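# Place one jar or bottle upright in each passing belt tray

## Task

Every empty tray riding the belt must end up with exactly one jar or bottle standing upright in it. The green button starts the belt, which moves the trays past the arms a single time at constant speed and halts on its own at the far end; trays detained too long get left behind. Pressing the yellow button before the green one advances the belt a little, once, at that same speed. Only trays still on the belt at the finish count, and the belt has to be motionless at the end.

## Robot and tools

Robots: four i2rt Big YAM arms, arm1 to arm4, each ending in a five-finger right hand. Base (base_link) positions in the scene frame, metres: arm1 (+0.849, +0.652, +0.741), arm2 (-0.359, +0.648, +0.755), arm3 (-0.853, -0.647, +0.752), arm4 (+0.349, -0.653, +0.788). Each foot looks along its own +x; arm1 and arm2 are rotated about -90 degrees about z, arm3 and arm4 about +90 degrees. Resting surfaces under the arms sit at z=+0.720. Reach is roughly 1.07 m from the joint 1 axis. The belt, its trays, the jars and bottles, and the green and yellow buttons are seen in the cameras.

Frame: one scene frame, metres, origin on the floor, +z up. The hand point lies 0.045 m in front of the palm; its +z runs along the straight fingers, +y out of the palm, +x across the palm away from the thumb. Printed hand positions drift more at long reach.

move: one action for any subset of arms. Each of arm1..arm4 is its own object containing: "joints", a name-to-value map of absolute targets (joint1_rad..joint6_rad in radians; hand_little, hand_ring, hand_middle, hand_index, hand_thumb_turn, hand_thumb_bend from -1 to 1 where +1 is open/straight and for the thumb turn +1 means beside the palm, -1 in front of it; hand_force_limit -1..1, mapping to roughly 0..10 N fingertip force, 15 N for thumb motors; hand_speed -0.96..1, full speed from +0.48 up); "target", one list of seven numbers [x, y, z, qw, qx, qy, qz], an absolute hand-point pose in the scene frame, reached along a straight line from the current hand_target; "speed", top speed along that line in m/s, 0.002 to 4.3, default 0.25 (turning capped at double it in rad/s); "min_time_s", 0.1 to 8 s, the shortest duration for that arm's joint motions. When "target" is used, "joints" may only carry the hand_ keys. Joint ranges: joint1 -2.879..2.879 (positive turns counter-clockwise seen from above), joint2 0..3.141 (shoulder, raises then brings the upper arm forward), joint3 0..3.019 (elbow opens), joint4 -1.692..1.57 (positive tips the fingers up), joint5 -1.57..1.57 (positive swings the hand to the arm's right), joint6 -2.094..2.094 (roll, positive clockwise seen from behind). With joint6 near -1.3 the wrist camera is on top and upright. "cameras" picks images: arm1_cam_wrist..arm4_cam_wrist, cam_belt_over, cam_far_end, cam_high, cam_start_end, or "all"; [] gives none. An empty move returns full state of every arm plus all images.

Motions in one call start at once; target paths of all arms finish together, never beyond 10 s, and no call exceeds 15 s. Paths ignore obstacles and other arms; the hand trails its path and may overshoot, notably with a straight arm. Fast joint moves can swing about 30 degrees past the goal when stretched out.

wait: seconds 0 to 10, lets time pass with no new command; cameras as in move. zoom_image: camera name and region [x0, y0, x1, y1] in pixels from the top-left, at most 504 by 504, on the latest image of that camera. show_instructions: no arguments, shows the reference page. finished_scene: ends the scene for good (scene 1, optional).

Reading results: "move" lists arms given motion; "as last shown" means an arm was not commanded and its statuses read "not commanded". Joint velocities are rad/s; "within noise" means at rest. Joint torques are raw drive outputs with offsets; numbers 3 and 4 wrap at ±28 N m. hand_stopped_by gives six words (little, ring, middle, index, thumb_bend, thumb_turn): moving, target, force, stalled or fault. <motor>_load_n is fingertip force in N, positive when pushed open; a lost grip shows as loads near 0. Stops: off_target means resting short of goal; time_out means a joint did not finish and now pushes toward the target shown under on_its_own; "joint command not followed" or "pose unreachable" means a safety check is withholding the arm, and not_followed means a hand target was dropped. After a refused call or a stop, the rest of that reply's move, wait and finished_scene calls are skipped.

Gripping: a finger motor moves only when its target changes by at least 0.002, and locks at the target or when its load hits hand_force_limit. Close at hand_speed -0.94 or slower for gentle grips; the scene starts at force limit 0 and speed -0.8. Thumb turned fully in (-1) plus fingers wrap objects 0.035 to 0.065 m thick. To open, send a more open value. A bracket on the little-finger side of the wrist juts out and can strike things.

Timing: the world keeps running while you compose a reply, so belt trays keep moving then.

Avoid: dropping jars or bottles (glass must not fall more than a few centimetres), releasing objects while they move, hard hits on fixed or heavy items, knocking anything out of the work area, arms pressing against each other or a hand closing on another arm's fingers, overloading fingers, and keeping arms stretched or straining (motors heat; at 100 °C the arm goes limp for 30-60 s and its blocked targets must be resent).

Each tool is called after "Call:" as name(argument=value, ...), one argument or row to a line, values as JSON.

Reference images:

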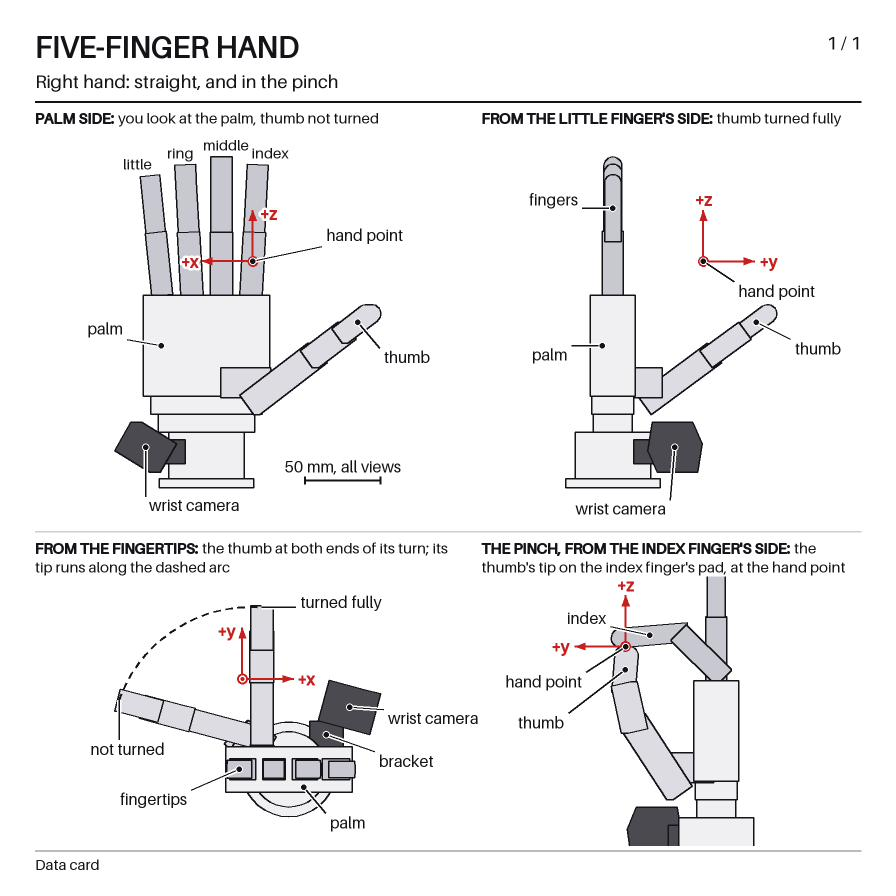

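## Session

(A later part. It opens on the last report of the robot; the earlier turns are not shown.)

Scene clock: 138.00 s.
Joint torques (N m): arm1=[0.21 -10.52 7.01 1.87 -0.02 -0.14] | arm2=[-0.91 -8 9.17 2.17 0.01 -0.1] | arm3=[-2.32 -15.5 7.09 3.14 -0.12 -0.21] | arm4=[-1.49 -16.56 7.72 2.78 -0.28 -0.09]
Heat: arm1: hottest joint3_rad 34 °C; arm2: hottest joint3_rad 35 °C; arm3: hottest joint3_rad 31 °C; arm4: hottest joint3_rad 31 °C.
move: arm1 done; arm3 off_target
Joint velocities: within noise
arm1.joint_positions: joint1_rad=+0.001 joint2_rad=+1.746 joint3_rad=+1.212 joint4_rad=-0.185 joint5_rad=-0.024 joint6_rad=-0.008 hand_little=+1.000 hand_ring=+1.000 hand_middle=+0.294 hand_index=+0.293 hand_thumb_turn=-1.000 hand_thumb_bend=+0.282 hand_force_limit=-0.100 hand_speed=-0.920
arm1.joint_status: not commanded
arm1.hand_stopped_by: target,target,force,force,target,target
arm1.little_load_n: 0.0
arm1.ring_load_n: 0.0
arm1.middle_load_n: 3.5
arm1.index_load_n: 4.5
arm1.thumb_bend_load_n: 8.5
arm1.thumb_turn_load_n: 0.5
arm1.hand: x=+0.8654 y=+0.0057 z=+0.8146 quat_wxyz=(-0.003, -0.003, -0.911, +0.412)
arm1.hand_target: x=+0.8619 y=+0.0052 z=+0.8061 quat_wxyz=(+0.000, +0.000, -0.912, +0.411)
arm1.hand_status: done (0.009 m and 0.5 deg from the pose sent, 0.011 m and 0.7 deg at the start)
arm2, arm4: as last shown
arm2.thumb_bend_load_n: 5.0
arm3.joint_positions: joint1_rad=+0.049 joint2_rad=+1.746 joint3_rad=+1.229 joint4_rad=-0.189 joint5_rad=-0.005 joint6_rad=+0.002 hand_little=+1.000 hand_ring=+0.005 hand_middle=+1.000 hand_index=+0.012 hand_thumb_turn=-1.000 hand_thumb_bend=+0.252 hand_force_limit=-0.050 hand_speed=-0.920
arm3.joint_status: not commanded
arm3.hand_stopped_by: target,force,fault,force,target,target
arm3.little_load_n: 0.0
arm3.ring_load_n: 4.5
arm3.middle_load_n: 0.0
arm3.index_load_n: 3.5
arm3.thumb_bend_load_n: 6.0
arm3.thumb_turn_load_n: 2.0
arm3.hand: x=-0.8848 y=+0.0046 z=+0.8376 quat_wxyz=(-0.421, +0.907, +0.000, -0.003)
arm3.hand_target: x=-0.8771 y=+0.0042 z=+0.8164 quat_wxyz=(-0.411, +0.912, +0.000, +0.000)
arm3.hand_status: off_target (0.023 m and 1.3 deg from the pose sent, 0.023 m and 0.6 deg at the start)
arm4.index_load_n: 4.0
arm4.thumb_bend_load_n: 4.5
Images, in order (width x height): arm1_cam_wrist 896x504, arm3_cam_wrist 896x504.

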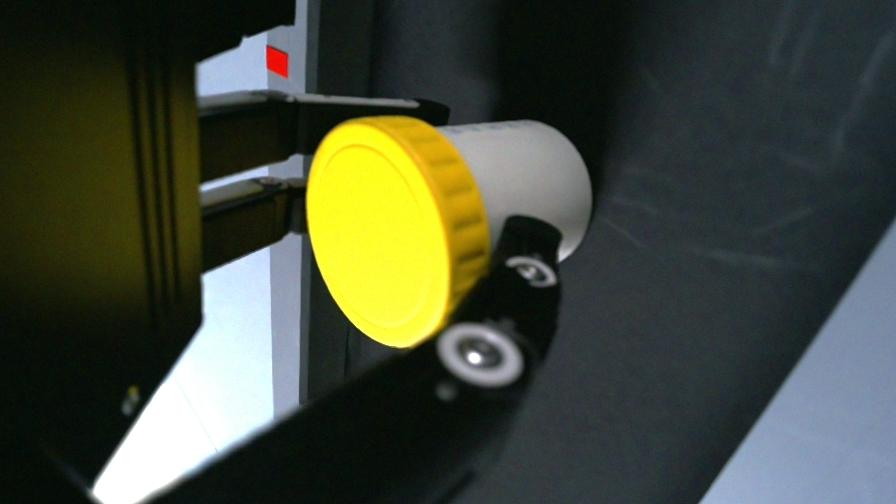

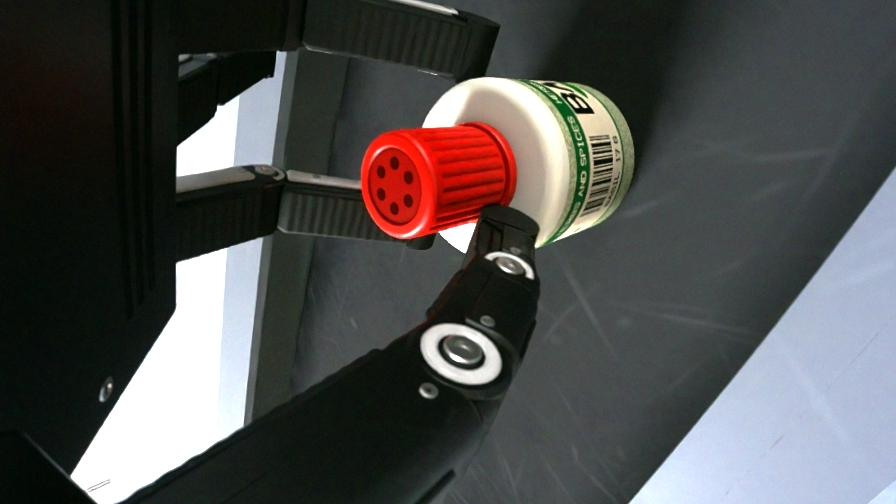

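Call:
move(
  arm1={"target": [0.762, 0.005, 0.865, 0, 0, 0.9118, -0.4107], "speed": 0.15},
  arm3={"target": [-0.957, 0.015, 0.875, -0.4107, 0.9118, 0, 0], "speed": 0.15},
  arm4={"target": [0.27, 0.011, 0.865, -0.4202, 0.9074, 0, 0], "speed": 0.15},
)

Call:
move(
  arm1={"target": [0.912, 0.005, 0.865, 0, 0, 0.9118, -0.4107], "speed": 0.0363},
  arm3={"target": [-0.807, 0.015, 0.875, -0.4107, 0.9118, 0, 0], "speed": 0.0363},
  arm4={"target": [0.42, 0.011, 0.865, -0.4202, 0.9074, 0, 0], "speed": 0.0363},
  cameras=["cam_high"],
)

Scene clock: 140.03 s.
Joint torques (N m): arm1=[0.56 -12.51 11 0.98 -0.22 -0.18] | arm2=[-0.62 -8.12 8.92 2.39 -0.02 -0.11] | arm3=[-0.91 -18.9 11.18 1.96 0.14 0.04] | arm4=[-0.62 -18.78 10.8 1.28 0.11 0.08]
Heat: arm1: hottest joint3_rad 34 °C; arm2: hottest joint3_rad 35 °C; arm3: hottest joint3_rad 31 °C; arm4: hottest joint3_rad 31 °C.
move: arm1 off_target; arm3 off_target; arm4 off_target
Joint velocities: within noise
arm1.joint_positions: joint1_rad=-0.187 joint2_rad=+1.729 joint3_rad=+1.277 joint4_rad=-0.333 joint5_rad=-0.158 joint6_rad=-0.127 hand_little=+1.000 hand_ring=+1.000 hand_middle=+0.294 hand_index=+0.293 hand_thumb_turn=-1.000 hand_thumb_bend=+0.282 hand_force_limit=-0.100 hand_speed=-0.920
arm1.joint_status: not commanded
arm1.hand_stopped_by: target,target,force,force,target,target
arm1.little_load_n: 0.0
arm1.ring_load_n: 0.0
arm1.middle_load_n: 3.5
arm1.index_load_n: 4.5
arm1.thumb_bend_load_n: 8.5
arm1.thumb_turn_load_n: 0.5
arm1.hand: x=+0.7647 y=+0.0218 z=+0.8358 quat_wxyz=(-0.006, -0.010, -0.922, +0.387)
arm1.hand_target: x=+0.7622 y=+0.0062 z=+0.8653 quat_wxyz=(+0.000, +0.000, -0.912, +0.411)
arm1.hand_status: off_target (0.034 m and 3.2 deg from the pose sent, 0.115 m and 0.5 deg at the start)
arm2: as last shown
arm2.thumb_turn_load_n: 0.5
arm3.joint_positions: joint1_rad=+0.175 joint2_rad=+1.746 joint3_rad=+1.305 joint4_rad=-0.327 joint5_rad=+0.094 joint6_rad=+0.076 hand_little=+1.000 hand_ring=+0.005 hand_middle=+1.000 hand_index=+0.012 hand_thumb_turn=-1.000 hand_thumb_bend=+0.252 hand_force_limit=-0.050 hand_speed=-0.920
arm3.joint_status: not commanded
arm3.hand_stopped_by: target,force,fault,force,target,target
arm3.little_load_n: -0.5
arm3.ring_load_n: 4.0
arm3.middle_load_n: 0.0
arm3.index_load_n: 3.5
arm3.thumb_bend_load_n: 6.5
arm3.thumb_turn_load_n: 2.0
arm3.hand: x=-0.9521 y=+0.0003 z=+0.8536 quat_wxyz=(-0.395, +0.919, +0.005, +0.003)
arm3.hand_target: x=-0.9570 y=+0.0141 z=+0.8751 quat_wxyz=(-0.411, +0.912, +0.000, +0.000)
arm3.hand_status: off_target (0.026 m and 2.1 deg from the pose sent, 0.082 m and 1.3 deg at the start)
arm4.joint_positions: joint1_rad=+0.105 joint2_rad=+1.803 joint3_rad=+1.217 joint4_rad=-0.177 joint5_rad=+0.066 joint6_rad=+0.046 hand_little=+1.000 hand_ring=+1.000 hand_middle=+0.265 hand_index=+0.271 hand_thumb_turn=-1.000 hand_thumb_bend=+0.282 hand_force_limit=-0.100 hand_speed=-0.920
arm4.joint_status: not commanded
arm4.hand_stopped_by: target,target,force,force,target,target
arm4.little_load_n: 0.0
arm4.ring_load_n: 0.0
arm4.middle_load_n: 2.5
arm4.index_load_n: 4.0
arm4.thumb_bend_load_n: 5.0
arm4.thumb_turn_load_n: 0.0
arm4.hand: x=+0.2731 y=-0.0085 z=+0.8301 quat_wxyz=(-0.394, +0.919, +0.005, +0.003)
arm4.hand_target: x=+0.2701 y=+0.0096 z=+0.8653 quat_wxyz=(-0.420, +0.907, +0.000, +0.000)
arm4.hand_status: off_target (0.040 m and 3.4 deg from the pose sent, 0.092 m and 1.6 deg at the start)
pictures: none

Scene clock: 144.67 s.
Joint torques (N m): arm1=[0.85 -12.51 8.35 1.76 0.21 0.11] | arm2=[-0.56 -8.47 9.1 2.39 -0.02 -0.06] | arm3=[-2.08 -19.19 11.26 1.99 -0.18 -0.21] | arm4=[-1.44 -17.44 11.19 1.32 -0.4 -0.06]
Heat: arm1: hottest joint3_rad 34 °C; arm2: hottest joint3_rad 35 °C; arm3: hottest joint3_rad 31 °C; arm4: hottest joint3_rad 31 °C.
move: arm1 off_target; arm3 off_target; arm4 off_target
Joint velocities: within noise
arm1.joint_positions: joint1_rad=+0.083 joint2_rad=+1.705 joint3_rad=+1.277 joint4_rad=-0.333 joint5_rad=+0.040 joint6_rad=+0.026 hand_little=+1.000 hand_ring=+1.000 hand_middle=+0.294 hand_index=+0.293 hand_thumb_turn=-1.000 hand_thumb_bend=+0.282 hand_force_limit=-0.100 hand_speed=-0.920
arm1.joint_status: not commanded
arm1.hand_stopped_by: target,target,force,force,target,target
arm1.little_load_n: 0.0
arm1.ring_load_n: 0.0
arm1.middle_load_n: 3.5
arm1.index_load_n: 4.5
arm1.thumb_bend_load_n: 8.5
arm1.thumb_turn_load_n: 0.5
arm1.hand: x=+0.9077 y=+0.0119 z=+0.8483 quat_wxyz=(+0.003, +0.005, -0.920, +0.393)
arm1.hand_target: x=+0.9118 y=+0.0053 z=+0.8651 quat_wxyz=(+0.000, +0.000, -0.912, +0.411)
arm1.hand_status: off_target (0.019 m and 2.3 deg from the pose sent, 0.151 m and 3.2 deg at the start)
arm2: as last shown
arm2.middle_load_n: 1.5
arm2.thumb_bend_load_n: 5.5
arm2.thumb_turn_load_n: 0.0
arm3.joint_positions: joint1_rad=-0.075 joint2_rad=+1.746 joint3_rad=+1.305 joint4_rad=-0.327 joint5_rad=-0.097 joint6_rad=-0.080 hand_little=+1.000 hand_ring=+0.005 hand_middle=+1.000 hand_index=+0.012 hand_thumb_turn=-1.000 hand_thumb_bend=+0.252 hand_force_limit=-0.050 hand_speed=-0.920
arm3.joint_status: not commanded
arm3.hand_stopped_by: target,force,fault,force,target,target
arm3.little_load_n: 0.0
arm3.ring_load_n: 4.0
arm3.middle_load_n: 0.0
arm3.index_load_n: 3.5
arm3.thumb_bend_load_n: 6.0
arm3.thumb_turn_load_n: 2.0
arm3.hand: x=-0.8170 y=+0.0006 z=+0.8541 quat_wxyz=(-0.395, +0.919, -0.001, -0.005)
arm3.hand_target: x=-0.8069 y=+0.0140 z=+0.8751 quat_wxyz=(-0.411, +0.912, +0.000, +0.000)
arm3.hand_status: off_target (0.027 m and 2.1 deg from the pose sent, 0.147 m and 2.1 deg at the start)
arm4.joint_positions: joint1_rad=-0.152 joint2_rad=+1.802 joint3_rad=+1.240 joint4_rad=-0.192 joint5_rad=-0.130 joint6_rad=-0.113 hand_little=+1.000 hand_ring=+1.000 hand_middle=+0.265 hand_index=+0.271 hand_thumb_turn=-1.000 hand_thumb_bend=+0.282 hand_force_limit=-0.100 hand_speed=-0.920
arm4.joint_status: not commanded
arm4.hand_stopped_by: target,target,force,force,target,target
arm4.little_load_n: 0.0
arm4.ring_load_n: 0.0
arm4.middle_load_n: 2.5
arm4.index_load_n: 4.0
arm4.thumb_bend_load_n: 4.5
arm4.thumb_turn_load_n: 0.5
arm4.hand: x=+0.4113 y=-0.0071 z=+0.8400 quat_wxyz=(-0.400, +0.916, -0.001, -0.004)
arm4.hand_target: x=+0.4200 y=+0.0099 z=+0.8655 quat_wxyz=(-0.420, +0.907, +0.000, +0.000)
arm4.hand_status: off_target (0.032 m and 2.6 deg from the pose sent, 0.152 m and 3.4 deg at the start)
Images, in order (width x height): cam_high 896x504.

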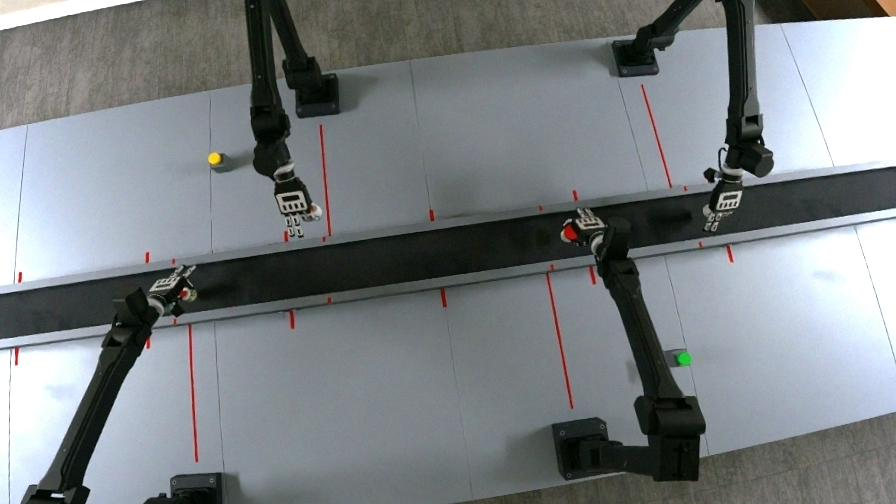

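Call:
move(
  arm4={"target": [0.50, -0.30, 1.0, 0, 0.8704, -0.4924, 0], "speed": 0.2},
)

Call:
move(
  arm4={"target": [0.650, -0.417, 0.90, 0, 0.8704, -0.4924, 0], "speed": 0.15},
  cameras=["arm4_cam_wrist", "cam_high", "cam_belt_over"],
)

Call:
zoom_image(
  camera="cam_high",
  region=[600, 290, 780, 420],
)

Scene clock: 151.23 s.
Joint torques (N m): arm1=[0.85 -12.51 8.34 1.76 0.21 0.11] | arm2=[-0.67 -8.12 9.21 2.4 0.06 -0.08] | arm3=[-2.2 -19.19 11.29 2.02 -0.17 -0.18] | arm4=[-1.26 -12.86 10.89 -0.5 -0.09 0.07]
Heat: arm1: hottest joint3_rad 33 °C; arm2: hottest joint3_rad 35 °C; arm3: hottest joint3_rad 31 °C; arm4: hottest joint3_rad 31 °C.
move: arm4 off_target
Joint velocities: within noise
arm1, arm2, arm3: as last shown
arm1.joint_positions: joint1_rad=+0.083 joint2_rad=+1.705 joint3_rad=+1.277 joint4_rad=-0.333 joint5_rad=+0.040 joint6_rad=+0.027 hand_little=+1.000 hand_ring=+1.000 hand_middle=+0.294 hand_index=+0.293 hand_thumb_turn=-1.000 hand_thumb_bend=+0.282 hand_force_limit=-0.100 hand_speed=-0.920
arm1.middle_load_n: 4.0
arm2.middle_load_n: 2.0
arm2.thumb_bend_load_n: 5.0
arm3.ring_load_n: 3.5
arm3.hand_target: x=-0.8070 y=+0.0140 z=+0.8751 quat_wxyz=(-0.411, +0.912, +0.000, +0.000)
arm4.joint_positions: joint1_rad=-0.522 joint2_rad=+1.448 joint3_rad=+1.298 joint4_rad=-1.466 joint5_rad=+0.001 joint6_rad=+0.476 hand_little=+1.000 hand_ring=+1.000 hand_middle=+0.265 hand_index=+0.271 hand_thumb_turn=-1.000 hand_thumb_bend=+0.282 hand_force_limit=-0.100 hand_speed=-0.920
arm4.joint_status: not commanded
arm4.hand_stopped_by: target,target,force,force,target,target
arm4.little_load_n: 0.0
arm4.ring_load_n: 0.0
arm4.middle_load_n: 2.5
arm4.index_load_n: 4.5
arm4.thumb_bend_load_n: 4.5
arm4.thumb_turn_load_n: 0.5
arm4.hand: x=+0.4929 y=-0.3078 z=+0.9783 quat_wxyz=(+0.024, +0.873, -0.487, -0.001)
arm4.hand_target: x=+0.4995 y=-0.3006 z=+0.9997 quat_wxyz=(+0.000, +0.870, -0.492, +0.000)
arm4.hand_status: off_target (0.024 m and 2.8 deg from the pose sent, 0.345 m and 74.1 deg at the start)
pictures: none

Scene clock: 153.40 s.
Joint torques (N m): arm1=[0.85 -12.57 8.34 1.76 0.21 0.11] | arm2=[-0.56 -8.12 9.09 2.43 0.07 -0.12] | arm3=[-2.08 -19.19 11.22 1.96 -0.17 -0.2] | arm4=[-0.85 -12.75 7.69 0.62 -0.17 -0.11]
Heat: arm1: hottest joint3_rad 33 °C; arm2: hottest joint3_rad 35 °C; arm3: hottest joint3_rad 31 °C; arm4: hottest joint3_rad 31 °C.
move: arm4 done
Joint velocities: within noise
arm1, arm2, arm3: as last shown
arm3.ring_load_n: 4.0
arm3.index_load_n: 4.0
arm3.thumb_bend_load_n: 6.5
arm4.joint_positions: joint1_rad=-0.972 joint2_rad=+1.545 joint3_rad=+1.192 joint4_rad=-1.234 joint5_rad=+0.003 joint6_rad=+0.046 hand_little=+1.000 hand_ring=+1.000 hand_middle=+0.265 hand_index=+0.271 hand_thumb_turn=-1.000 hand_thumb_bend=+0.282 hand_force_limit=-0.100 hand_speed=-0.920
arm4.joint_status: not commanded
arm4.hand_stopped_by: target,target,force,force,target,target
arm4.little_load_n: 0.0
arm4.ring_load_n: 0.0
arm4.middle_load_n: 2.5
arm4.index_load_n: 4.5
arm4.thumb_bend_load_n: 4.5
arm4.thumb_turn_load_n: 0.5
arm4.hand: x=+0.6451 y=-0.4195 z=+0.8977 quat_wxyz=(+0.010, +0.869, -0.495, -0.004)
arm4.hand_target: x=+0.6499 y=-0.4169 z=+0.9000 quat_wxyz=(+0.000, +0.870, -0.492, +0.000)
arm4.hand_status: done (0.006 m and 1.2 deg from the pose sent, 0.207 m and 2.8 deg at the start)
pictures: arm4_cam_wrist, cam_belt_over, cam_high
Images, in order (width x height): arm4_cam_wrist 896x504, cam_belt_over 896x504, cam_high 896x504.

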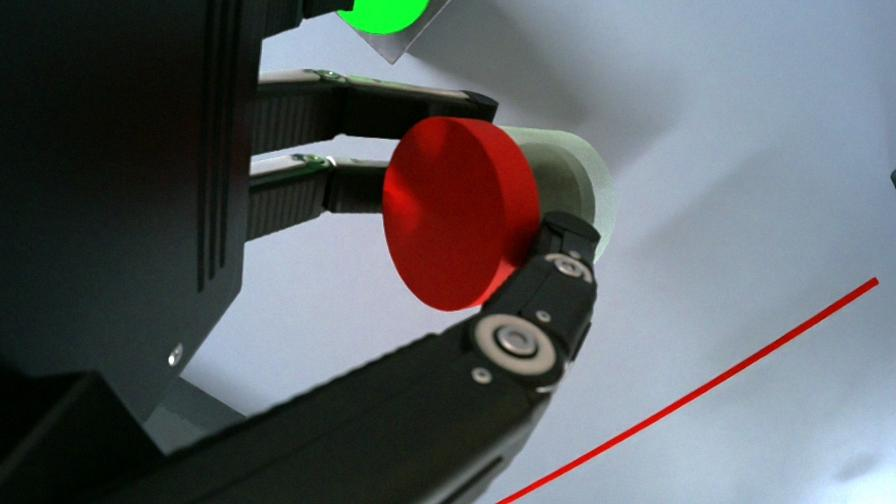

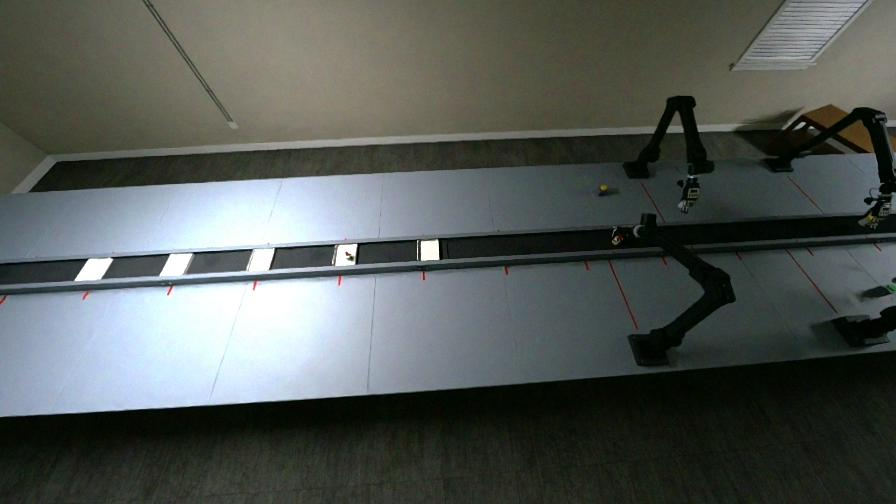

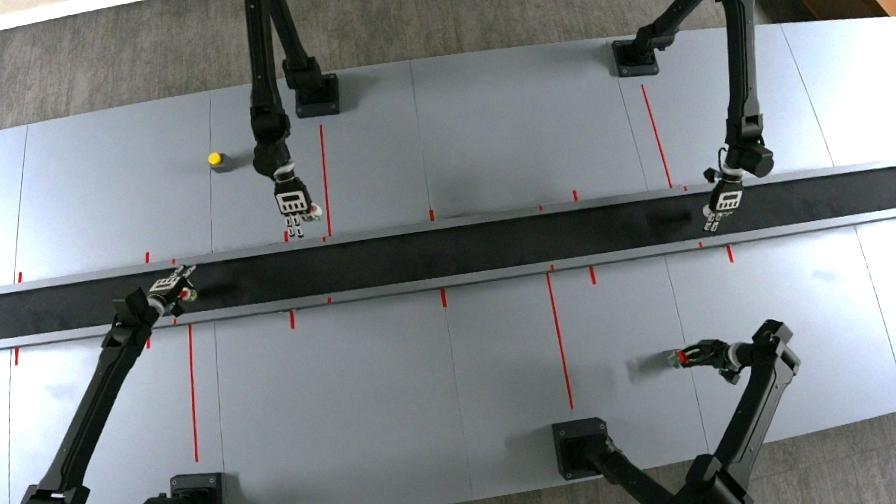

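Scaled by 2.800 from the camera's image (finer frame: 1280x720).

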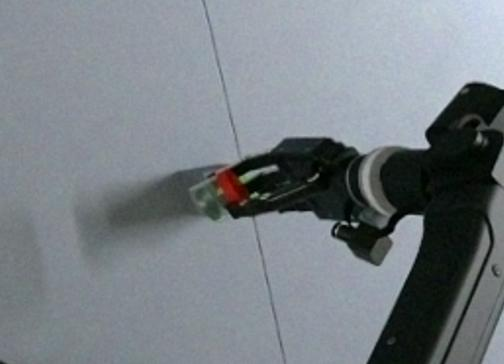

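Call:
move(
  arm4={"target": [0.629, -0.418, 0.878, 0, 0.8704, -0.4924, 0], "speed": 0.1},
  arm3={"target": [-1.02, 0.02, 0.91, -0.4107, 0.9118, 0, 0], "speed": 0.1},
  arm1={"target": [0.83, 0.0, 0.91, 0, 0, 0.9118, -0.4107], "speed": 0.1},
  cameras=["arm3_cam_wrist", "arm4_cam_wrist", "cam_high", "cam_belt_over"],
)

Call:
zoom_image(
  camera="cam_high",
  region=[600, 290, 780, 420],
)

Scene clock: 162.10 s.
Joint torques (N m): arm1=[0.15 -12.45 11.66 0.98 -0.16 -0.19] | arm2=[-0.62 -9.05 9.11 2.37 0.04 -0.1] | arm3=[-0.91 -18.37 11.84 1.92 0.2 -0.03] | arm4=[0.03 -14.1 7.28 0.58 -0.19 0.07]
Heat: arm1: hottest joint3_rad 33 °C; arm2: hottest joint3_rad 35 °C; arm3: hottest joint3_rad 31 °C; arm4: hottest joint3_rad 31 °C.
move: arm1 off_target; arm3 off_target; arm4 off_target
Joint velocities: within noise
arm1.joint_positions: joint1_rad=-0.056 joint2_rad=+1.679 joint3_rad=+1.325 joint4_rad=-0.430 joint5_rad=-0.065 joint6_rad=-0.044 hand_little=+1.000 hand_ring=+1.000 hand_middle=+0.294 hand_index=+0.293 hand_thumb_turn=-1.000 hand_thumb_bend=+0.282 hand_force_limit=-0.100 hand_speed=-0.920
arm1.joint_status: not commanded
arm1.hand_stopped_by: target,target,force,force,target,target
arm1.little_load_n: 0.0
arm1.ring_load_n: 0.0
arm1.middle_load_n: 3.5
arm1.index_load_n: 4.5
arm1.thumb_bend_load_n: 8.0
arm1.thumb_turn_load_n: 0.0
arm1.hand: x=+0.8349 y=+0.0166 z=+0.8749 quat_wxyz=(-0.004, -0.006, -0.924, +0.383)
arm1.hand_target: x=+0.8301 y=+0.0016 z=+0.9101 quat_wxyz=(+0.000, +0.000, -0.912, +0.411)
arm1.hand_status: off_target (0.039 m and 3.6 deg from the pose sent, 0.100 m and 2.3 deg at the start)
arm2: as last shown
arm3.joint_positions: joint1_rad=+0.281 joint2_rad=+1.742 joint3_rad=+1.415 joint4_rad=-0.439 joint5_rad=+0.174 joint6_rad=+0.148 hand_little=+1.000 hand_ring=+0.005 hand_middle=+1.000 hand_index=+0.012 hand_thumb_turn=-1.000 hand_thumb_bend=+0.252 hand_force_limit=-0.050 hand_speed=-0.920
arm3.joint_status: not commanded
arm3.hand_stopped_by: target,force,fault,force,target,target
arm3.little_load_n: 0.0
arm3.ring_load_n: 4.0
arm3.middle_load_n: 0.0
arm3.index_load_n: 3.5
arm3.thumb_bend_load_n: 6.5
arm3.thumb_turn_load_n: 2.0
arm3.hand: x=-1.0126 y=+0.0064 z=+0.8960 quat_wxyz=(-0.400, +0.916, +0.005, +0.004)
arm3.hand_target: x=-1.0198 y=+0.0192 z=+0.9100 quat_wxyz=(-0.411, +0.912, +0.000, +0.000)
arm3.hand_status: off_target (0.021 m and 1.5 deg from the pose sent, 0.211 m and 2.1 deg at the start)
arm4.joint_positions: joint1_rad=-0.959 joint2_rad=+1.541 joint3_rad=+1.104 joint4_rad=-1.169 joint5_rad=+0.003 joint6_rad=+0.056 hand_little=+1.000 hand_ring=+1.000 hand_middle=+0.265 hand_index=+0.271 hand_thumb_turn=-1.000 hand_thumb_bend=+0.282 hand_force_limit=-0.100 hand_speed=-0.920
arm4.joint_status: not commanded
arm4.hand_stopped_by: target,target,force,force,target,target
arm4.little_load_n: 0.0
arm4.ring_load_n: 0.0
arm4.middle_load_n: 3.0
arm4.index_load_n: 4.5
arm4.thumb_bend_load_n: 4.5
arm4.thumb_turn_load_n: 0.5
arm4.hand: x=+0.6267 y=-0.4256 z=+0.8699 quat_wxyz=(+0.017, +0.869, -0.494, -0.008)
arm4.hand_target: x=+0.6289 y=-0.4181 z=+0.8780 quat_wxyz=(+0.000, +0.870, -0.492, +0.000)
arm4.hand_status: off_target (0.011 m and 2.2 deg from the pose sent, 0.026 m and 1.2 deg at the start)
pictures: arm3_cam_wrist, arm4_cam_wrist, cam_belt_over, cam_high
Images, in order (width x height): arm3_cam_wrist 896x504, arm4_cam_wrist 896x504, cam_belt_over 896x504, cam_high 896x504.

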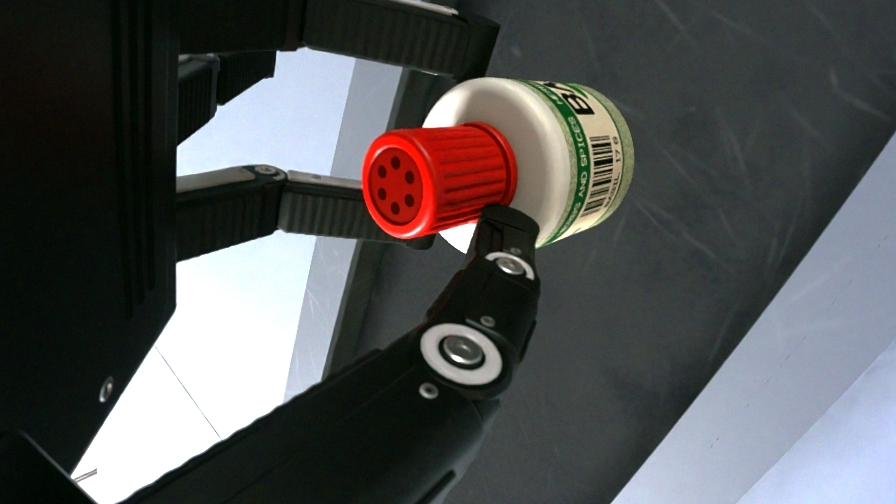

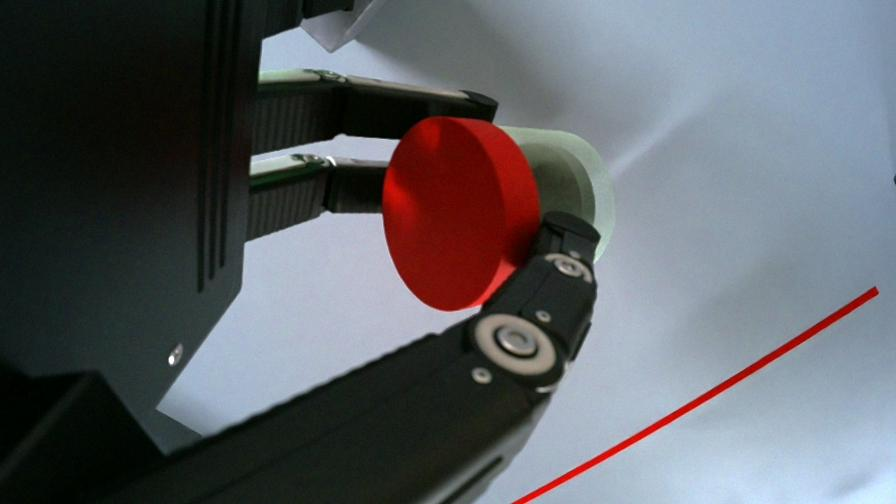

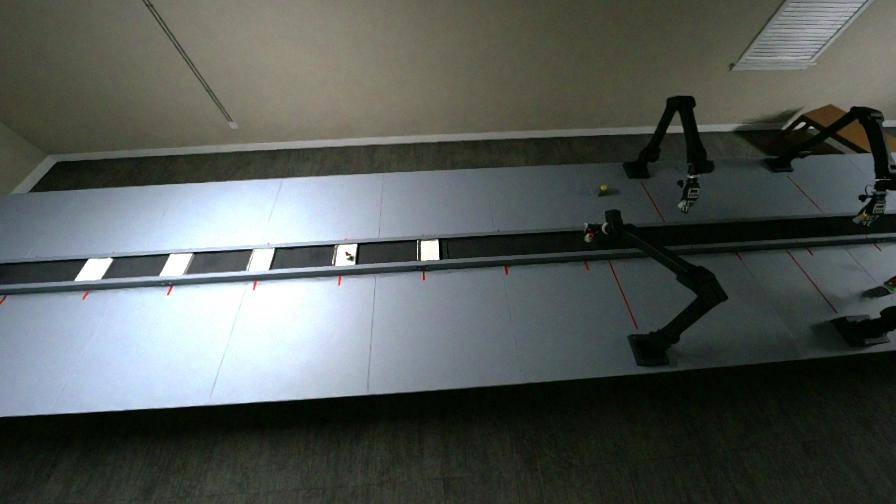

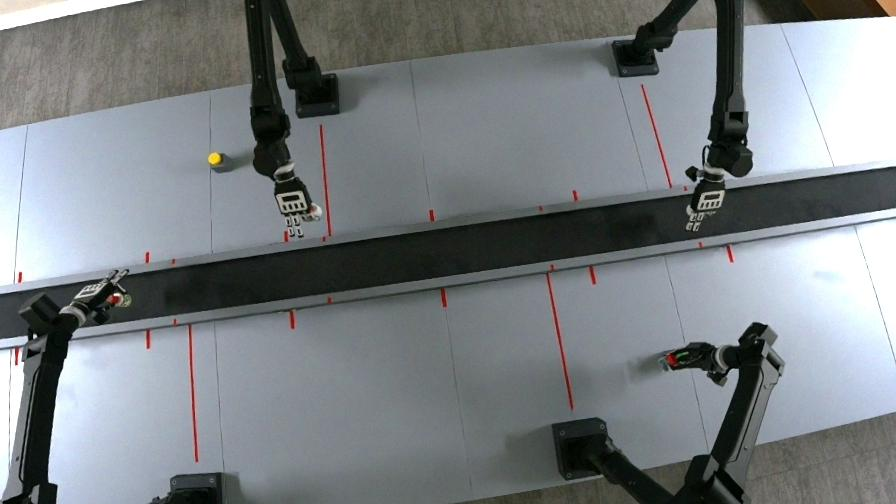

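Scaled by 2.800 from the camera's image (finer frame: 1280x720).

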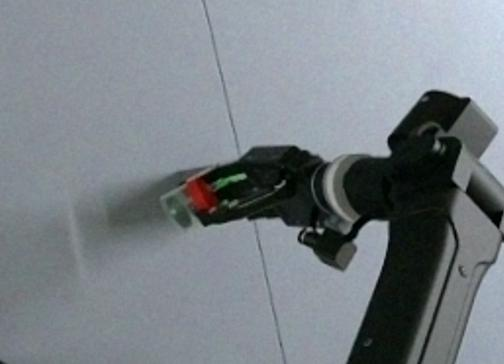

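Call:
move(
  arm4={"target": [0.629, -0.416, 0.857, 0, 0.8704, -0.4924, 0], "speed": 0.06},
  cameras=["cam_belt_over"],
)

Call:
wait(
  seconds=0.7,
  cameras=["cam_belt_over"],
)

Scene clock: 163.50 s.
Joint torques (N m): arm1=[0.09 -12.45 11.66 0.96 -0.16 -0.18] | arm2=[-0.21 -8 9.03 2.61 0.04 -0.11] | arm3=[-0.67 -18.32 11.75 1.99 0.22 -0.02] | arm4=[0.21 -11.63 6.71 1.25 -0.21 0.06]
Heat: arm1: hottest joint3_rad 34 °C; arm2: hottest joint3_rad 35 °C; arm3: hottest joint3_rad 31 °C; arm4: hottest joint3_rad 31 °C.
move: arm4 done
Joint velocities: within noise
arm1, arm3: as last shown
arm1.thumb_bend_load_n: 8.5
arm2.joint_positions: joint1_rad=-0.024 joint2_rad=+1.264 joint3_rad=+0.965 joint4_rad=-0.456 joint5_rad=-0.058 joint6_rad=-0.027 hand_little=+1.000 hand_ring=+1.000 hand_middle=+0.234 hand_index=+0.227 hand_thumb_turn=-1.000 hand_thumb_bend=+0.282 hand_force_limit=-0.100 hand_speed=-0.920
arm2.joint_status: not commanded
arm2.hand_stopped_by: target,target,force,force,target,target
arm2.little_load_n: 0.0
arm2.ring_load_n: 0.0
arm2.middle_load_n: 2.0
arm2.index_load_n: 4.5
arm2.thumb_bend_load_n: 5.0
arm2.thumb_turn_load_n: 0.0
arm2.hand: x=-0.3504 y=+0.1565 z=+0.9269 quat_wxyz=(-0.002, -0.005, -0.918, +0.397)
arm2.hand_target: x=-0.3499 y=+0.1502 z=+0.9302 quat_wxyz=(+0.000, +0.000, -0.914, +0.407)
arm2.hand_status: not commanded
arm3.joint_positions: joint1_rad=+0.281 joint2_rad=+1.742 joint3_rad=+1.415 joint4_rad=-0.439 joint5_rad=+0.174 joint6_rad=+0.149 hand_little=+1.000 hand_ring=+0.005 hand_middle=+1.000 hand_index=+0.012 hand_thumb_turn=-1.000 hand_thumb_bend=+0.252 hand_force_limit=-0.050 hand_speed=-0.920
arm3.hand: x=-1.0127 y=+0.0064 z=+0.8960 quat_wxyz=(-0.400, +0.916, +0.004, +0.004)
arm4.joint_positions: joint1_rad=-0.958 joint2_rad=+1.541 joint3_rad=+1.081 joint4_rad=-1.126 joint5_rad=+0.003 joint6_rad=+0.061 hand_little=+1.000 hand_ring=+1.000 hand_middle=+0.265 hand_index=+0.271 hand_thumb_turn=-1.000 hand_thumb_bend=+0.282 hand_force_limit=-0.100 hand_speed=-0.920
arm4.joint_status: not commanded
arm4.hand_stopped_by: target,target,force,force,target,target
arm4.little_load_n: 0.0
arm4.ring_load_n: -2.0
arm4.middle_load_n: 3.0
arm4.index_load_n: 4.5
arm4.thumb_bend_load_n: 4.5
arm4.thumb_turn_load_n: 0.0
arm4.hand: x=+0.6273 y=-0.4242 z=+0.8606 quat_wxyz=(+0.009, +0.869, -0.496, -0.003)
arm4.hand_target: x=+0.6288 y=-0.4161 z=+0.8571 quat_wxyz=(+0.000, +0.870, -0.492, +0.000)
arm4.hand_status: done (0.009 m and 1.2 deg from the pose sent, 0.016 m and 2.2 deg at the start)
Images, in order (width x height): cam_belt_over 896x504.

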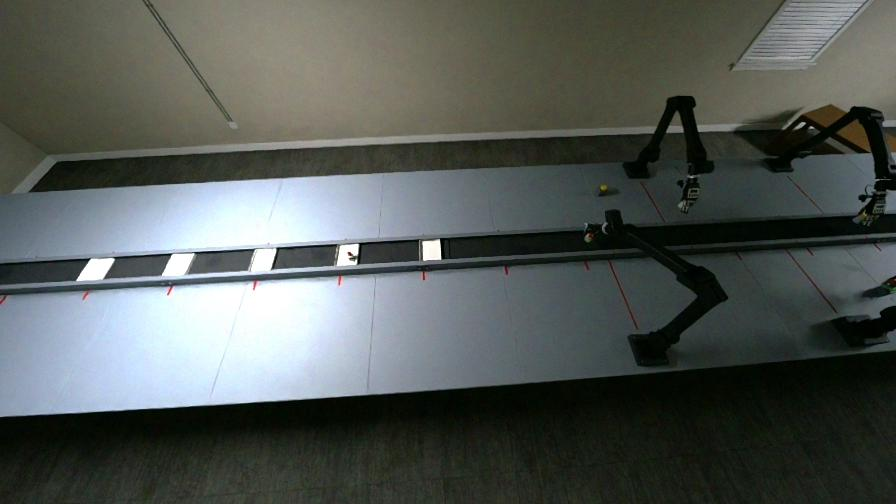

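Scene clock: 164.20 s.
Joint torques (N m): arm1=[0.15 -12.51 11.64 0.98 -0.16 -0.18] | arm2=[0.21 -7.59 9.09 2.54 0.02 -0.11] | arm3=[-0.67 -17.61 11.71 1.94 0.19 0] | arm4=[0.26 -11.63 6.86 1.24 -0.2 0.04]
Heat: arm1: hottest joint3_rad 34 °C; arm2: hottest joint3_rad 35 °C; arm3: hottest joint3_rad 32 °C; arm4: hottest joint3_rad 31 °C.
Joint velocities: within noise
arm1.joint_positions: joint1_rad=-0.056 joint2_rad=+1.679 joint3_rad=+1.325 joint4_rad=-0.430 joint5_rad=-0.065 joint6_rad=-0.044 hand_little=+1.000 hand_ring=+1.000 hand_middle=+0.294 hand_index=+0.293 hand_thumb_turn=-1.000 hand_thumb_bend=+0.282 hand_force_limit=-0.100 hand_speed=-0.920
arm1.joint_status: not commanded
arm1.hand_stopped_by: target,target,force,force,target,target
arm1.little_load_n: 0.0
arm1.ring_load_n: 0.0
arm1.middle_load_n: 3.5
arm1.index_load_n: 4.5
arm1.thumb_bend_load_n: 8.5
arm1.thumb_turn_load_n: 0.0
arm1.hand: x=+0.8349 y=+0.0166 z=+0.8749 quat_wxyz=(-0.004, -0.006, -0.924, +0.383)
arm1.hand_target: x=+0.8301 y=+0.0016 z=+0.9101 quat_wxyz=(+0.000, +0.000, -0.912, +0.411)
arm1.hand_status: not commanded
arm2.joint_positions: joint1_rad=-0.024 joint2_rad=+1.264 joint3_rad=+0.965 joint4_rad=-0.456 joint5_rad=-0.058 joint6_rad=-0.027 hand_little=+1.000 hand_ring=+1.000 hand_middle=+0.234 hand_index=+0.227 hand_thumb_turn=-1.000 hand_thumb_bend=+0.282 hand_force_limit=-0.100 hand_speed=-0.920
arm2.joint_status: not commanded
arm2.hand_stopped_by: target,target,force,force,target,target
arm2.little_load_n: 0.0
arm2.ring_load_n: 0.0
arm2.middle_load_n: 2.0
arm2.index_load_n: 5.0
arm2.thumb_bend_load_n: 5.0
arm2.thumb_turn_load_n: 0.0
arm2.hand: x=-0.3504 y=+0.1565 z=+0.9269 quat_wxyz=(-0.002, -0.005, -0.918, +0.397)
arm2.hand_target: x=-0.3499 y=+0.1502 z=+0.9302 quat_wxyz=(+0.000, +0.000, -0.914, +0.407)
arm2.hand_status: not commanded
arm3.joint_positions: joint1_rad=+0.281 joint2_rad=+1.742 joint3_rad=+1.415 joint4_rad=-0.439 joint5_rad=+0.174 joint6_rad=+0.149 hand_little=+1.000 hand_ring=+0.005 hand_middle=+1.000 hand_index=+0.012 hand_thumb_turn=-1.000 hand_thumb_bend=+0.252 hand_force_limit=-0.050 hand_speed=-0.920
arm3.joint_status: not commanded
arm3.hand_stopped_by: target,force,fault,force,target,target
arm3.little_load_n: 0.0
arm3.ring_load_n: 4.0
arm3.middle_load_n: 0.0
arm3.index_load_n: 3.5
arm3.thumb_bend_load_n: 6.5
arm3.thumb_turn_load_n: 2.0
arm3.hand: x=-1.0127 y=+0.0064 z=+0.8960 quat_wxyz=(-0.400, +0.916, +0.004, +0.004)
arm3.hand_target: x=-1.0198 y=+0.0192 z=+0.9100 quat_wxyz=(-0.411, +0.912, +0.000, +0.000)
arm3.hand_status: not commanded
arm4.joint_positions: joint1_rad=-0.958 joint2_rad=+1.541 joint3_rad=+1.081 joint4_rad=-1.126 joint5_rad=+0.003 joint6_rad=+0.061 hand_little=+1.000 hand_ring=+1.000 hand_middle=+0.265 hand_index=+0.271 hand_thumb_turn=-1.000 hand_thumb_bend=+0.282 hand_force_limit=-0.100 hand_speed=-0.920
arm4.joint_status: not commanded
arm4.hand_stopped_by: target,target,force,force,target,target
arm4.little_load_n: 0.0
arm4.ring_load_n: -1.5
arm4.middle_load_n: 3.0
arm4.index_load_n: 4.5
arm4.thumb_bend_load_n: 4.5
arm4.thumb_turn_load_n: 0.0
arm4.hand: x=+0.6273 y=-0.4242 z=+0.8606 quat_wxyz=(+0.009, +0.869, -0.496, -0.003)
arm4.hand_target: x=+0.6288 y=-0.4161 z=+0.8571 quat_wxyz=(+0.000, +0.870, -0.492, +0.000)
arm4.hand_status: done (0.009 m and 1.2 deg from the pose sent, 0.016 m and 2.2 deg at the start)
wait: 0.70 s; at rest by 0.27 s
Images, in order (width x height): cam_belt_over 896x504.

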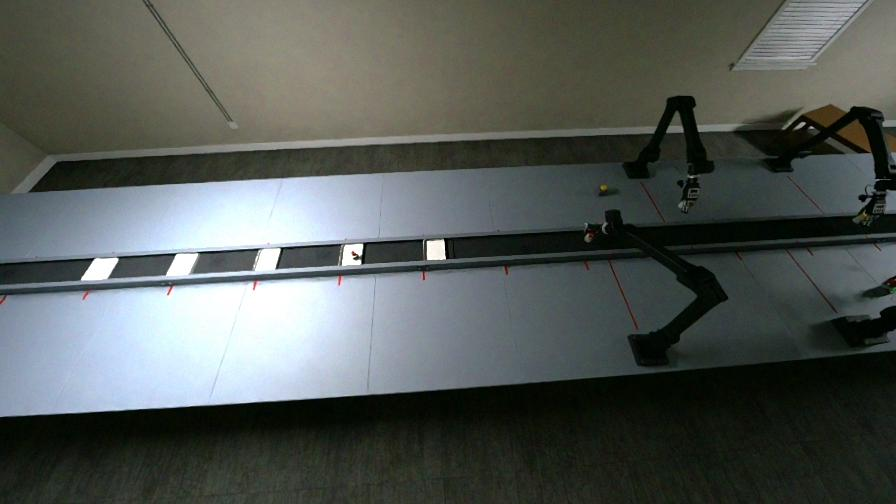

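Call:
move(
  arm4={"target": [0.56, -0.38, 0.98, 0, 0.8704, -0.4924, 0], "speed": 0.2},
)

Call:
move(
  arm4={"target": [0.336, -0.10, 0.95, -0.4202, 0.9074, 0, 0], "speed": 0.2},
  cameras=["cam_belt_over", "cam_high"],
)

Call:
zoom_image(
  camera="cam_belt_over",
  region=[400, 210, 580, 290],
)

Scene clock: 166.03 s.
Joint torques (N m): arm1=[0.09 -12.51 11.64 0.99 -0.16 -0.17] | arm2=[0.67 -8.29 9.24 2.32 0.04 -0.11] | arm3=[-0.44 -18.32 11.71 1.84 0.25 0] | arm4=[-0.44 -10.64 10.39 -0.5 -0.15 0.07]
Heat: arm1: hottest joint3_rad 34 °C; arm2: hottest joint3_rad 35 °C; arm3: hottest joint3_rad 32 °C; arm4: hottest joint3_rad 31 °C.
move: arm4 off_target
Joint velocities: within noise
arm1, arm2, arm3: as last shown
arm1.middle_load_n: 4.0
arm1.thumb_turn_load_n: 0.5
arm3.thumb_bend_load_n: 6.0
arm4.joint_positions: joint1_rad=-0.772 joint2_rad=+1.376 joint3_rad=+1.192 joint4_rad=-1.413 joint5_rad=+0.002 joint6_rad=+0.237 hand_little=+1.000 hand_ring=+1.000 hand_middle=+0.265 hand_index=+0.271 hand_thumb_turn=-1.000 hand_thumb_bend=+0.282 hand_force_limit=-0.100 hand_speed=-0.920
arm4.joint_status: not commanded
arm4.hand_stopped_by: target,target,force,force,target,target
arm4.little_load_n: 0.0
arm4.ring_load_n: 0.0
arm4.middle_load_n: 2.5
arm4.index_load_n: 4.5
arm4.thumb_bend_load_n: 4.5
arm4.thumb_turn_load_n: 0.5
arm4.hand: x=+0.5554 y=-0.3877 z=+0.9651 quat_wxyz=(+0.014, +0.871, -0.491, -0.004)
arm4.hand_target: x=+0.5597 y=-0.3802 z=+0.9799 quat_wxyz=(+0.000, +0.870, -0.492, +0.000)
arm4.hand_status: off_target (0.017 m and 1.6 deg from the pose sent, 0.144 m and 1.2 deg at the start)
pictures: none

Scene clock: 170.03 s.
Joint torques (N m): arm1=[0.15 -12.51 11.64 0.98 -0.16 -0.17] | arm2=[-0.21 -7.71 9.43 2.15 0.07 -0.11] | arm3=[-0.91 -18.32 11.62 1.95 0.22 -0.01] | arm4=[-0.21 -12.28 9.26 2.95 -0.26 -0.09]
Heat: arm1: hottest joint3_rad 35 °C; arm2: hottest joint3_rad 35 °C; arm3: hottest joint3_rad 33 °C; arm4: hottest joint3_rad 31 °C.
move: arm4 off_target
Joint velocities: within noise
arm1, arm2, arm3: as last shown
arm1.ring_load_n: -0.5
arm3.index_load_n: 4.0
arm3.thumb_bend_load_n: 6.5
arm4.joint_positions: joint1_rad=-0.025 joint2_rad=+1.412 joint3_rad=+1.043 joint4_rad=-0.377 joint5_rad=-0.023 joint6_rad=-0.020 hand_little=+1.000 hand_ring=+1.000 hand_middle=+0.265 hand_index=+0.271 hand_thumb_turn=-1.000 hand_thumb_bend=+0.282 hand_force_limit=-0.100 hand_speed=-0.920
arm4.joint_status: not commanded
arm4.hand_stopped_by: target,target,force,force,target,target
arm4.little_load_n: 0.0
arm4.ring_load_n: 0.0
arm4.middle_load_n: 2.5
arm4.index_load_n: 4.0
arm4.thumb_bend_load_n: 4.5
arm4.thumb_turn_load_n: 0.5
arm4.hand: x=+0.3393 y=-0.1110 z=+0.9379 quat_wxyz=(-0.400, +0.916, -0.007, +0.001)
arm4.hand_target: x=+0.3359 y=-0.1005 z=+0.9502 quat_wxyz=(-0.420, +0.908, +0.000, +0.000)
arm4.hand_status: off_target (0.017 m and 2.6 deg from the pose sent, 0.362 m and 76.7 deg at the start)
Images, in order (width x height): cam_belt_over 896x504, cam_high 896x504.

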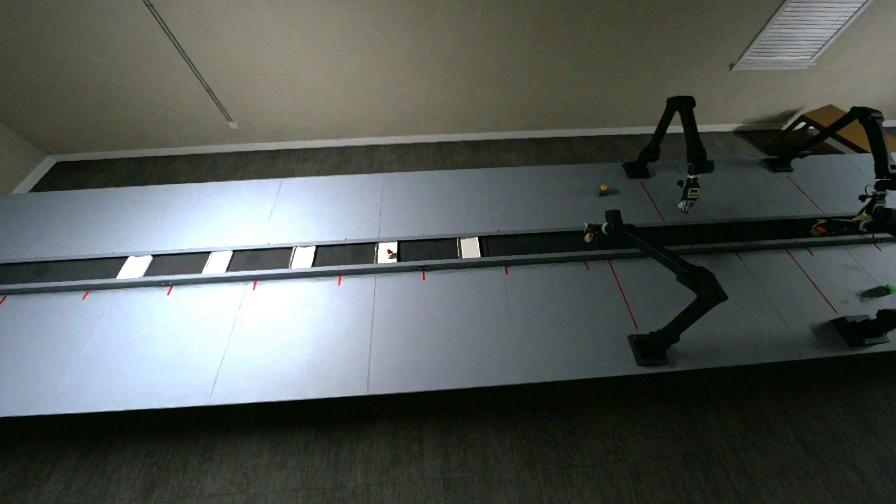

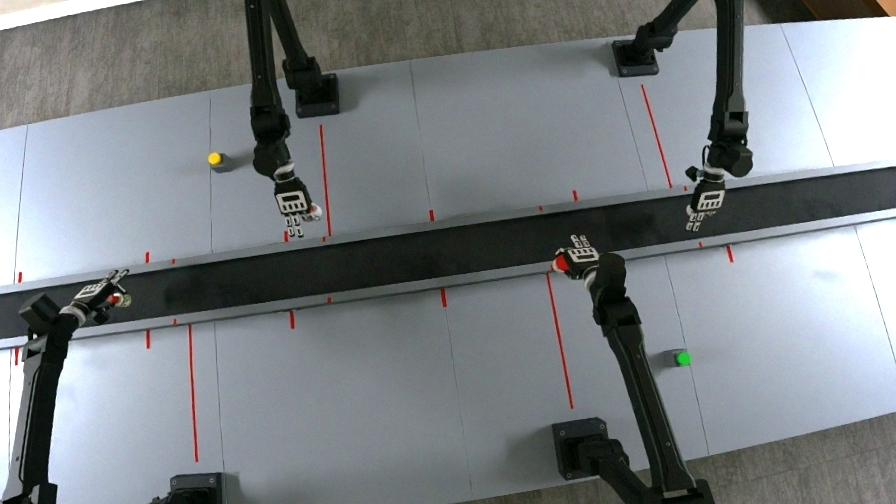

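Scaled by 2.800 from the camera's image (finer frame: 1280x720).

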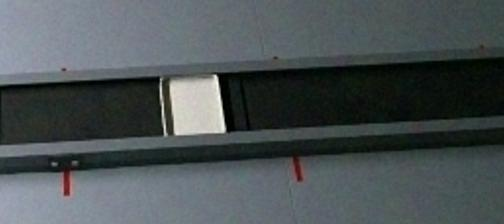

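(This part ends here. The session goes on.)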